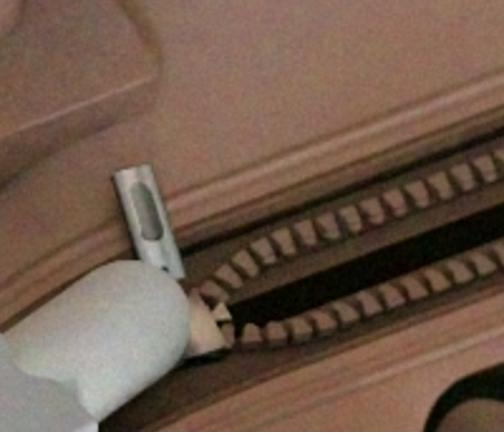

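Call:
{"fn": "move", "kwargs": {
  "target": [
    [0,0,0,0,0,0,-0.9,0,0.0,0.3,-0.9,0,0.0,0.3,-0.9,0.03,0.0,0.3,0.714,0.678,0.95,0.95,0.7,0.0,-0.0055,0.020,0,0,0,0,0.99,1.0,-0.007,0.58,0.99,0,0.98,0.98,0.99,0,0.98,0.98,0.714,0.678,0.95,0.95,0.78,-0.6],
    [0,0,0,0,0,0,-0.9,0,0.0,0.3,-0.9,0,0.0,0.3,-0.9,0.03,0.0,0.3,0.714,0.678,0.95,0.95,0.7,0.0,-0.030,0.0185,0,0,0,0,0.99,1.0,-0.007,0.58,0.99,0,0.98,0.98,0.99,0,0.98,0.98,0.714,0.678,0.95,0.95,0.78,-0.6]
  ],
  "speed": 0.08,
  "blend": 0.003,
  "cameras": ["cam_right_wrist"]
}}

Call:
{"fn": "zoom_image", "kwargs": {
  "camera": "cam_right_wrist",
  "region": [460, 100, 544, 180]
}}

Call:
{"fn": "zoom_image", "kwargs": {
  "camera": "cam_right_wrist",
  "region": [532, 40, 672, 160]
}}

Scene clock: 500.83 s.
left_arm: end_effector_position=(+0.5686, +0.1094, +0.2208) hand_goal=(-0.900, +0.000, +0.000, +0.300, -0.900, +0.000, +0.000, +0.300, -0.900, +0.030, +0.000, +0.300, +0.714, +0.678, +0.950, +0.950) hand_measured=(-0.994, +0.002, -0.002, +0.298, -0.996, +0.000, -0.002, +0.296, -0.986, +0.034, +0.000, +0.298, +0.712, +0.680, +0.946, +0.948) hand_current_ma=(-274, +0, -1, -1, -278, +0, -1, -2, -238, +2, +0, -1, -1, +0, -3, -1) hand_state=(blocked, goal, goal, goal, blocked, goal, goal, goal, blocked, goal, goal, goal, goal, goal, goal, goal) hand_current_limit=0.70 hand_speed=0.00 end_effector_quat_wxyz=(+0.001, -0.214, +0.977, -0.001) | right_arm: end_effector_position=(+0.4614, +0.2136, +0.1427) hand_goal=(+0.990, +1.000, -0.006, +0.580, +0.990, +0.000, +0.980, +0.980, +0.990, +0.000, +0.980, +0.980, +0.714, +0.678, +0.950, +0.950) hand_measured=(+0.990, +0.988, -0.010, +0.578, +0.984, -0.002, +0.976, +0.978, +0.984, -0.002, +0.976, +0.976, +0.714, +0.678, +0.950, +0.950) hand_current_ma=(-1, -23, -6, -4, -9, -1, -8, -4, -9, -1, -7, -5, +0, -1, -2, -2) hand_state=(goal, goal, goal, goal, goal, goal, goal, goal, goal, goal, goal, goal, goal, goal, goal, goal) hand_current_limit=0.78 hand_speed=-0.60 end_effector_quat_wxyz=(+0.189, +0.362, +0.910, -0.075)
Joint positions: left_arm=[2.632 -2.182 -1.147 -1.38 1.571 -2.478] | right_arm=[0.993 -0.891 1.297 -1.906 -1.975 0.177]
Joint torques (N m): left_arm=[3.88 5.32 -9.33 -6.6 2.02 -1.94] | right_arm=[5.85 -55.45 -4.49 -1.42 1.67 1.94]
Wrist force (N): left_arm=[-7.7 -25.0 -67.5] | right_arm=[-2.8 -5.5 0.6]
Wrist torque (N m): left_arm=[2.10 -0.33 -0.11] | right_arm=[-0.79 0.37 -0.36]
Wrist force, peak (N): left_arm=[-8.0 -30.4 -66.6] | right_arm=[27.9 -16.1 -16.7]
Hand target: left_arm +0.5686, +0.1094, +0.2208; +0.001, -0.214, +0.977, -0.001 | right_arm +0.4613, +0.2136, +0.1427; +0.189, +0.362, +0.910, -0.075
Off the commanded pose: left_arm 0.000 m, 0 deg | right_arm 0.000 m, 0 deg.
move: done
camera_calibration:
cam_right_wrist: T_world_to_cam=[[0.948225, -0.0563856, 0.312553, -0.433344], [-0.307024, -0.414565, 0.856663, 0.0466697], [0.0812702, -0.908271, -0.410413, 0.339043], [0, 0, 0, 1]] pos_world=[0.397682, 0.302856, 0.23461]
Images, in order (width x height): cam_right_wrist 672x504.

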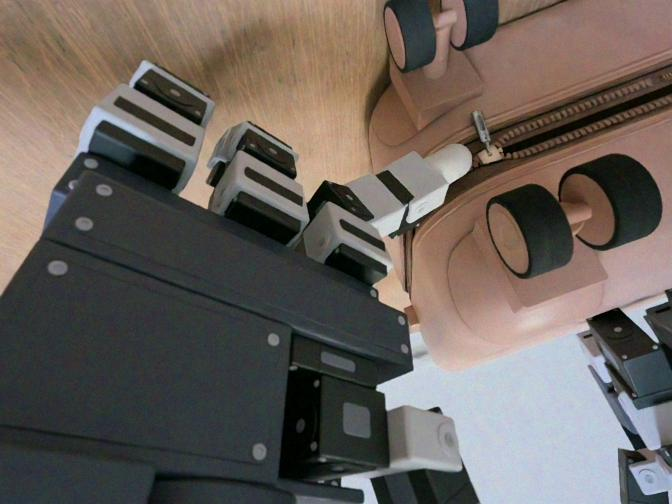

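Scaled by 6.000 from the camera's 672x504 image, which has a finer 960x720 frame.

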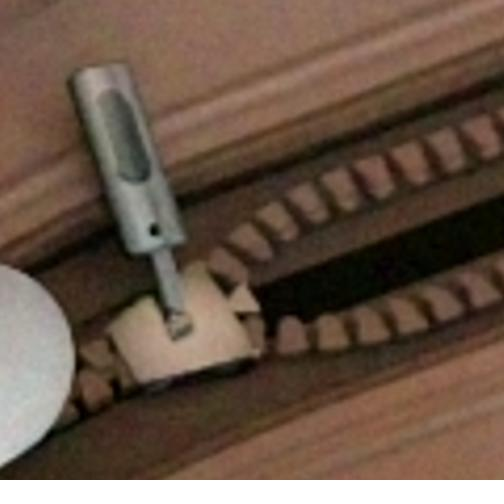

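Scaled by 3.600 from the camera's 672x504 image, which has a finer 960x720 frame.

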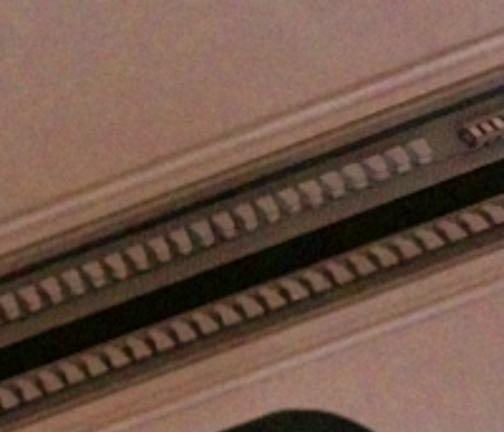

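Call:
{"fn": "move", "kwargs": {
  "target": [0,0,0,0,0,0,-0.9,0,0.0,0.3,-0.9,0,0.0,0.3,-0.9,0.03,0.0,0.3,0.714,0.678,0.95,0.95,0.7,0.0,-0.0182,-0.0133,0,0,0,0.0444,0.99,1.0,-0.007,0.58,0.99,0,0.98,0.98,0.99,0,0.98,0.98,0.714,0.678,0.95,0.95,0.78,-0.6],
  "speed": 0.12
}}

Call:
{"fn": "move", "kwargs": {
  "target": [0,0,0,0,0,0,-0.9,0,0.0,0.3,-0.9,0,0.0,0.3,-0.9,0.03,0.0,0.3,0.714,0.678,0.95,0.95,0.7,0.0,0.0055,-0.0210,0,0,0,0,0.99,1.0,-0.007,0.58,0.99,0,0.98,0.98,0.99,0,0.98,0.98,0.714,0.678,0.95,0.95,0.78,-0.6],
  "speed": 0.04,
  "stop_force": 14,
  "cameras": ["cam_right_wrist"]
}}

Call:
{"fn": "zoom_image", "kwargs": {
  "camera": "cam_right_wrist",
  "region": [420, 60, 560, 180]
}}

Scene clock: 503.07 s.
left_arm: end_effector_position=(+0.5686, +0.1094, +0.2208) hand_goal=(-0.900, +0.000, +0.000, +0.300, -0.900, +0.000, +0.000, +0.300, -0.900, +0.030, +0.000, +0.300, +0.714, +0.678, +0.950, +0.950) hand_measured=(-0.994, +0.002, -0.002, +0.298, -0.996, +0.000, -0.002, +0.296, -0.986, +0.034, +0.000, +0.298, +0.712, +0.680, +0.946, +0.948) hand_current_ma=(-274, +0, -1, -1, -278, +0, -1, -2, -238, +2, +0, -1, -1, +0, -3, -1) hand_state=(blocked, goal, goal, goal, blocked, goal, goal, goal, blocked, goal, goal, goal, goal, goal, goal, goal) hand_current_limit=0.70 hand_speed=0.00 end_effector_quat_wxyz=(+0.001, -0.214, +0.977, -0.001) | right_arm: end_effector_position=(+0.4503, +0.2056, +0.1427) hand_goal=(+0.990, +1.000, -0.006, +0.580, +0.990, +0.000, +0.980, +0.980, +0.990, +0.000, +0.980, +0.980, +0.714, +0.678, +0.950, +0.950) hand_measured=(+0.990, +0.988, -0.010, +0.578, +0.984, -0.002, +0.976, +0.978, +0.984, -0.002, +0.976, +0.976, +0.714, +0.678, +0.950, +0.950) hand_current_ma=(-1, -23, -6, -4, -9, -1, -8, -4, -9, -1, -7, -5, +0, -1, -2, -2) hand_state=(goal, goal, goal, goal, goal, goal, goal, goal, goal, goal, goal, goal, goal, goal, goal, goal) hand_current_limit=0.78 hand_speed=-0.60 end_effector_quat_wxyz=(+0.194, +0.298, +0.933, -0.062)
Joint positions: left_arm=[2.632 -2.182 -1.147 -1.38 1.571 -2.478] | right_arm=[0.985 -0.952 1.419 -2.031 -1.981 0.017]
Joint torques (N m): left_arm=[2.45 3.83 -9.44 -6.68 2.02 -1.91] | right_arm=[-8.4 -53.67 -6.72 -4.59 1.77 -1.7]
Wrist force (N): left_arm=[-7.5 -24.9 -67.6] | right_arm=[-2.8 -5.4 0.6]
Wrist torque (N m): left_arm=[2.12 -0.36 -0.09] | right_arm=[-0.79 0.37 -0.26]
Wrist force, peak (N): left_arm=[-7.5 -24.9 -67.8] | right_arm=[-3.0 -5.7 0.8]
Hand target: left_arm +0.5686, +0.1094, +0.2208; +0.001, -0.214, +0.977, -0.001 | right_arm +0.4503, +0.2056, +0.1427; +0.194, +0.298, +0.933, -0.062
Off the commanded pose: left_arm 0.000 m, 0 deg | right_arm 0.000 m, 0 deg.
move: done

Scene clock: 504.57 s.
left_arm: end_effector_position=(+0.5686, +0.1094, +0.2208) hand_goal=(-0.900, +0.000, +0.000, +0.300, -0.900, +0.000, +0.000, +0.300, -0.900, +0.030, +0.000, +0.300, +0.714, +0.678, +0.950, +0.950) hand_measured=(-0.994, +0.002, -0.002, +0.298, -0.996, +0.000, -0.002, +0.296, -0.986, +0.034, +0.000, +0.298, +0.712, +0.680, +0.946, +0.948) hand_current_ma=(-274, +0, -1, -1, -278, +0, -1, -2, -238, +2, +0, -1, -1, +0, -3, -1) hand_state=(blocked, goal, goal, goal, blocked, goal, goal, goal, blocked, goal, goal, goal, goal, goal, goal, goal) hand_current_limit=0.70 hand_speed=0.00 end_effector_quat_wxyz=(+0.001, -0.214, +0.977, -0.001) | right_arm: end_effector_position=(+0.4536, +0.1930, +0.1427) hand_goal=(+0.990, +1.000, -0.006, +0.580, +0.990, +0.000, +0.980, +0.980, +0.990, +0.000, +0.980, +0.980, +0.714, +0.678, +0.950, +0.950) hand_measured=(+0.978, +0.988, -0.050, +0.558, +0.984, -0.002, +0.976, +0.978, +0.984, -0.002, +0.976, +0.976, +0.714, +0.678, +0.950, +0.950) hand_current_ma=(-26, -21, -133, -58, -9, -1, -8, -4, -9, -1, -7, -5, +0, -1, -2, -2) hand_state=(goal, goal, blocked, blocked, goal, goal, goal, goal, goal, goal, goal, goal, goal, goal, goal, goal) hand_current_limit=0.78 hand_speed=-0.60 end_effector_quat_wxyz=(+0.194, +0.298, +0.933, -0.062)
Joint positions: left_arm=[2.632 -2.182 -1.147 -1.38 1.571 -2.478] | right_arm=[0.971 -0.973 1.457 -2.054 -1.981 0.001]
Joint torques (N m): left_arm=[2.15 2.79 -9.2 -6.58 2.02 -1.85] | right_arm=[-12.95 -52.87 -6.44 -4.41 -3.29 -1.36]
Wrist force (N): left_arm=[-7.5 -26.5 -66.8] | right_arm=[2.5 -6.1 -2.3]
Wrist torque (N m): left_arm=[2.09 -0.33 -0.09] | right_arm=[-0.66 0.51 0.00]
Wrist force, peak (N): left_arm=[-7.5 -26.2 -67.4] | right_arm=[2.5 -6.1 -2.3]
Hand target: left_arm +0.5686, +0.1094, +0.2208; +0.001, -0.214, +0.977, -0.001 | right_arm +0.4536, +0.1930, +0.1427; +0.194, +0.298, +0.933, -0.062
Off the commanded pose: left_arm 0.000 m, 0 deg | right_arm 0.000 m, 0 deg.
move: done
camera_calibration:
cam_right_wrist: T_world_to_cam=[[0.946847, 0.0760311, 0.31257, -0.451982], [-0.246386, -0.453308, 0.856625, 0.0156816], [0.206821, -0.888105, -0.41048, 0.260103], [0, 0, 0, 1]] pos_world=[0.378027, 0.272472, 0.23461]
Images, in order (width x height): cam_right_wrist 672x504.

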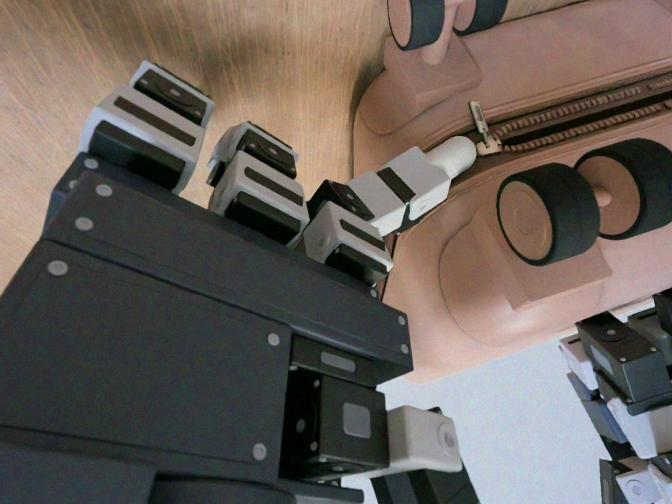

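Scaled by 3.600 from the camera's 672x504 image, which has a finer 960x720 frame.

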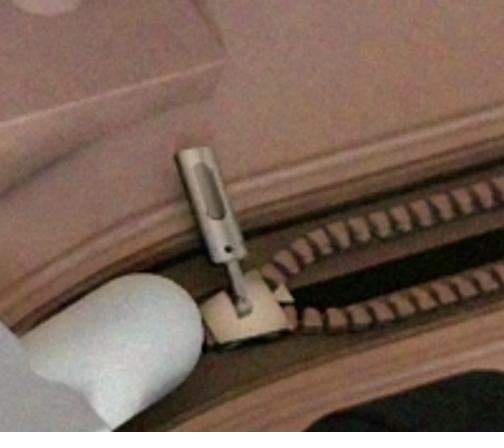

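Call:
{"fn": "move", "kwargs": {
  "target": [0,0,0,0,0,0,-0.9,0,0.0,0.3,-0.9,0,0.0,0.3,-0.9,0.03,0.0,0.3,0.714,0.678,0.95,0.95,0.7,0.0,0.0190,0.0058,0,0,0,0,0.99,1.0,-0.007,0.58,0.99,0,0.98,0.98,0.99,0,0.98,0.98,0.714,0.678,0.95,0.95,0.78,-0.6],
  "speed": 0.025,
  "stop_force": 30,
  "cameras": ["cam_right_wrist"]
}}

Call:
{"fn": "zoom_image", "kwargs": {
  "camera": "cam_right_wrist",
  "region": [420, 60, 560, 180]
}}

Scene clock: 506.30 s.
left_arm: end_effector_position=(+0.5686, +0.1094, +0.2208) hand_goal=(-0.900, +0.000, +0.000, +0.300, -0.900, +0.000, +0.000, +0.300, -0.900, +0.030, +0.000, +0.300, +0.714, +0.678, +0.950, +0.950) hand_measured=(-0.994, +0.002, -0.002, +0.298, -0.996, +0.000, -0.002, +0.296, -0.984, +0.034, +0.000, +0.298, +0.712, +0.680, +0.946, +0.948) hand_current_ma=(-274, +0, -1, -1, -278, +0, -1, -2, -234, +2, +0, -1, -1, +0, -3, -1) hand_state=(blocked, goal, goal, goal, blocked, goal, goal, goal, blocked, goal, goal, goal, goal, goal, goal, goal) hand_current_limit=0.70 hand_speed=0.00 end_effector_quat_wxyz=(+0.001, -0.214, +0.977, -0.001) | right_arm: end_effector_position=(+0.4592, +0.1948, +0.1427) hand_goal=(+0.990, +1.000, -0.006, +0.580, +0.990, +0.000, +0.980, +0.980, +0.990, +0.000, +0.980, +0.980, +0.714, +0.678, +0.950, +0.950) hand_measured=(+1.000, +0.986, -0.054, +0.530, +0.984, -0.002, +0.976, +0.978, +0.984, -0.002, +0.976, +0.976, +0.714, +0.678, +0.950, +0.950) hand_current_ma=(+21, -24, -146, -158, -9, -1, -8, -4, -9, -1, -7, -5, +0, -1, -2, -2) hand_state=(goal, goal, blocked, blocked, goal, goal, goal, goal, goal, goal, goal, goal, goal, goal, goal, goal) hand_current_limit=0.78 hand_speed=-0.60 end_effector_quat_wxyz=(+0.194, +0.298, +0.933, -0.062)
Joint positions: left_arm=[2.632 -2.182 -1.147 -1.38 1.571 -2.478] | right_arm=[0.966 -0.965 1.443 -2.051 -1.981 -0.005]
Joint torques (N m): left_arm=[1.37 1.05 -9.86 -6.63 -2.09 -1.88] | right_arm=[-9.19 -53.01 -7.18 -4.63 -7.08 2.01]
Wrist force (N): left_arm=[-15.3 -24.5 -66.7] | right_arm=[18.6 -7.7 -8.7]
Wrist torque (N m): left_arm=[2.07 -0.30 -0.44] | right_arm=[-0.11 0.70 1.47]
Wrist force, peak (N): left_arm=[-8.1 -30.2 -66.5] | right_arm=[33.8 -20.8 -20.3]
Hand target: left_arm +0.5686, +0.1094, +0.2208; +0.001, -0.214, +0.977, -0.001 | right_arm +0.4592, +0.1948, +0.1427; +0.194, +0.298, +0.933, -0.062 (not the last commanded pose)
Off the commanded pose: left_arm 0.000 m, 0 deg | right_arm 0.006 m, 0 deg.
move: contact (right_arm)
camera_calibration:
cam_right_wrist: T_world_to_cam=[[0.94685, 0.0761638, 0.312529, -0.457355], [-0.24628, -0.453362, 0.856626, 0.0178262], [0.206932, -0.888066, -0.410508, 0.260516], [0, 0, 0, 1]] pos_world=[0.383527, 0.274271, 0.23461]
Images, in order (width x height): cam_right_wrist 672x504.

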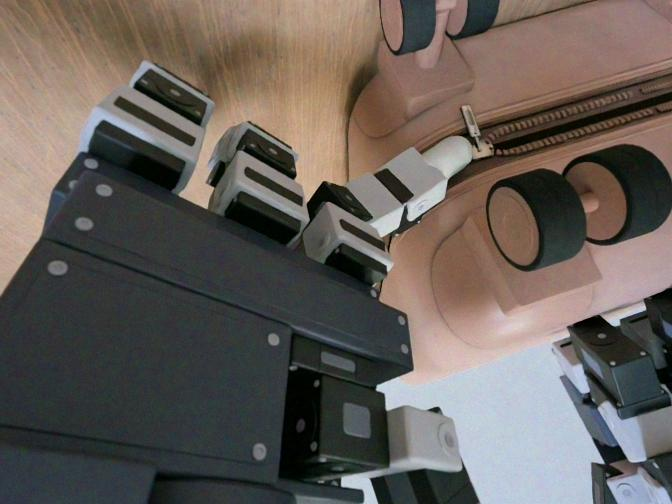

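Scaled by 3.600 from the camera's 672x504 image, which has a finer 960x720 frame.

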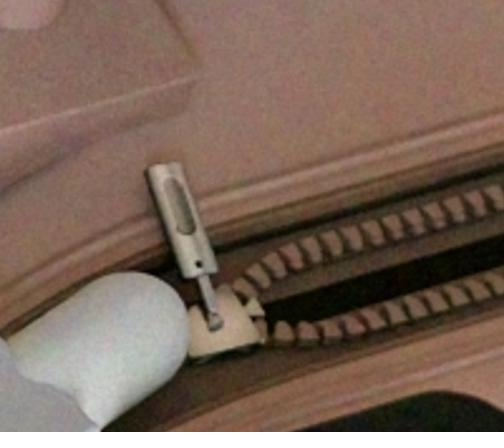

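Call:
{"fn": "move", "kwargs": {
  "target": [
    [0,0,0,0,0,0,-0.9,0,0.0,0.3,-0.9,0,0.0,0.3,-0.9,0.03,0.0,0.3,0.714,0.678,0.95,0.95,0.7,0.0,-0.012,0.026,0,0,0,0,0.99,1.0,-0.007,0.58,0.99,0,0.98,0.98,0.99,0,0.98,0.98,0.714,0.678,0.95,0.95,0.78,-0.6],
    [0,0,0,0,0,0,-0.9,0,0.0,0.3,-0.9,0,0.0,0.3,-0.9,0.03,0.0,0.3,0.714,0.678,0.95,0.95,0.7,0.0,0.0,0.13,0,0,0,0,0.99,1.0,-0.007,0.58,0.99,0,0.98,0.98,0.99,0,0.98,0.98,0.714,0.678,0.95,0.95,0.78,-0.6],
    [0,0,0,0,0,0,-0.9,0,0.0,0.3,-0.9,0,0.0,0.3,-0.9,0.03,0.0,0.3,0.714,0.678,0.95,0.95,0.7,0.0,0.10,0.15,0,0,0,0,0.99,1.0,-0.007,0.58,0.99,0,0.98,0.98,0.99,0,0.98,0.98,0.714,0.678,0.95,0.95,0.78,-0.6]
  ],
  "speed": 0.15,
  "blend": 0.01,
  "cameras": ["all"]
}}

Scene clock: 508.63 s.
left_arm: end_effector_position=(+0.5686, +0.1094, +0.2208) hand_goal=(-0.900, +0.000, +0.000, +0.300, -0.900, +0.000, +0.000, +0.300, -0.900, +0.030, +0.000, +0.300, +0.714, +0.678, +0.950, +0.950) hand_measured=(-0.994, +0.002, -0.002, +0.298, -0.996, +0.000, -0.002, +0.296, -0.984, +0.034, +0.000, +0.298, +0.712, +0.680, +0.946, +0.948) hand_current_ma=(-274, +0, -1, -1, -278, +0, -1, -2, -234, +2, +0, -1, -1, +0, -3, -1) hand_state=(blocked, goal, goal, goal, blocked, goal, goal, goal, blocked, goal, goal, goal, goal, goal, goal, goal) hand_current_limit=0.70 hand_speed=0.00 end_effector_quat_wxyz=(+0.001, -0.214, +0.977, -0.001) | right_arm: end_effector_position=(+0.5191, +0.2848, +0.1427) hand_goal=(+0.990, +1.000, -0.006, +0.580, +0.990, +0.000, +0.980, +0.980, +0.990, +0.000, +0.980, +0.980, +0.714, +0.678, +0.950, +0.950) hand_measured=(+0.990, +0.988, -0.010, +0.578, +0.984, -0.002, +0.976, +0.978, +0.984, -0.002, +0.976, +0.976, +0.714, +0.678, +0.950, +0.950) hand_current_ma=(+0, -22, -6, -4, -9, -1, -8, -4, -9, -1, -7, -5, +0, -1, -2, -2) hand_state=(goal, goal, goal, goal, goal, goal, goal, goal, goal, goal, goal, goal, goal, goal, goal, goal) hand_current_limit=0.78 hand_speed=-0.60 end_effector_quat_wxyz=(+0.194, +0.298, +0.933, -0.062)
Joint positions: left_arm=[2.632 -2.182 -1.147 -1.38 1.571 -2.478] | right_arm=[0.971 -0.711 0.991 -1.851 -1.981 0]
Joint torques (N m): left_arm=[-0.22 0.21 -10.07 -6.64 -1.95 -1.87] | right_arm=[-9 -47.55 -34.89 -0.73 -3.46 -1.72]
Wrist force (N): left_arm=[-14.6 -23.1 -66.5] | right_arm=[-3.0 -5.5 0.7]
Wrist torque (N m): left_arm=[2.05 -0.30 -0.42] | right_arm=[-0.79 0.38 -0.27]
Wrist force, peak (N): left_arm=[-15.4 -24.7 -67.0] | right_arm=[18.6 -7.9 -8.7]
Hand target: left_arm +0.5686, +0.1094, +0.2208; +0.001, -0.214, +0.977, -0.001 | right_arm +0.5192, +0.2848, +0.1427; +0.194, +0.298, +0.933, -0.062
Off the commanded pose: left_arm 0.000 m, 0 deg | right_arm 0.000 m, 0 deg.
move: done; blend cut to 0.0086 m at target 1
camera_calibration:
cam_left_wrist: T_world_to_cam=[[0.96747, -0.245387, -0.0615462, -0.537872], [-0.11228, -0.634486, 0.764735, -0.0957902], [-0.226706, -0.732948, -0.641398, 0.471133], [0, 0, 0, 1]] pos_world=[0.616428, 0.152552, 0.342334]
cam_right_wrist: T_world_to_cam=[[0.946842, 0.0761506, 0.312555, -0.521018], [-0.246309, -0.453364, 0.856617, 0.0734214], [0.206933, -0.888066, -0.410508, 0.328026], [0, 0, 0, 1]] pos_world=[0.443527, 0.364271, 0.23461]

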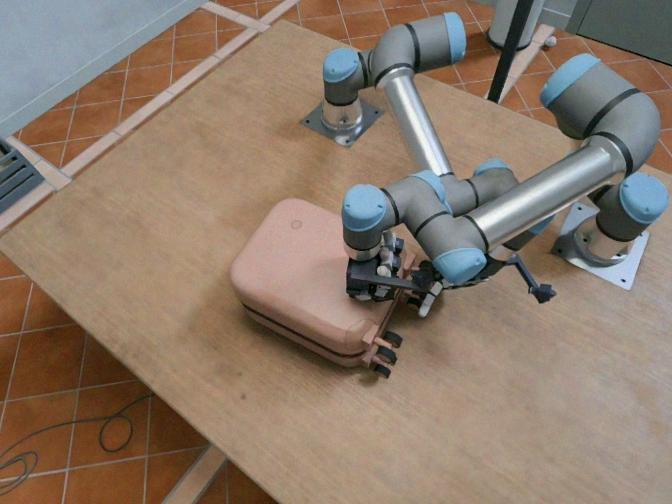

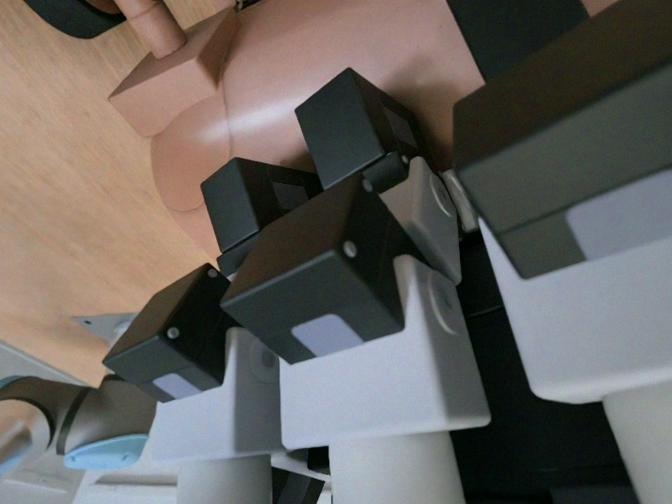

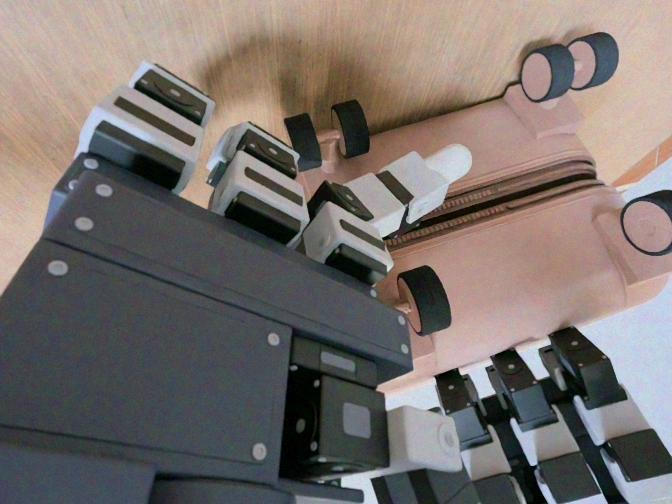

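Call:
{"fn": "zoom_image", "kwargs": {
  "camera": "cam_right_wrist",
  "region": [460, 130, 620, 230]
}}

Call:
{"fn": "zoom_image", "kwargs": {
  "camera": "cam_right_wrist",
  "region": [380, 170, 500, 260]
}}

Call:
{"fn": "zoom_image", "kwargs": {
  "camera": "cam_high",
  "region": [330, 230, 450, 390]
}}

Scaled by 3.150 from the camera's 672x504 image, which has a finer 960x720 frame.

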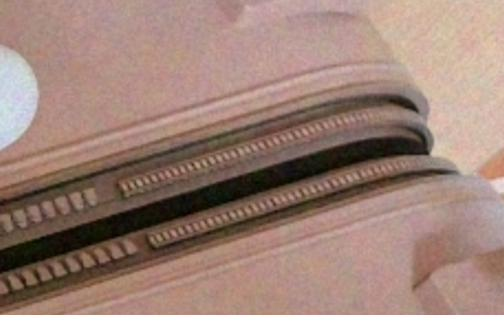

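Scaled by 4.200 from the camera's 672x504 image, which has a finer 960x720 frame.

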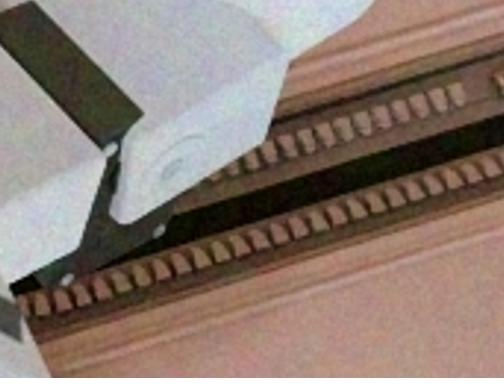

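Scaled by 3.150 from the camera's 672x504 image, which has a finer 960x720 frame.

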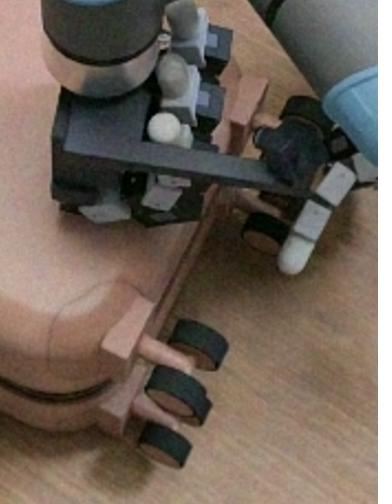

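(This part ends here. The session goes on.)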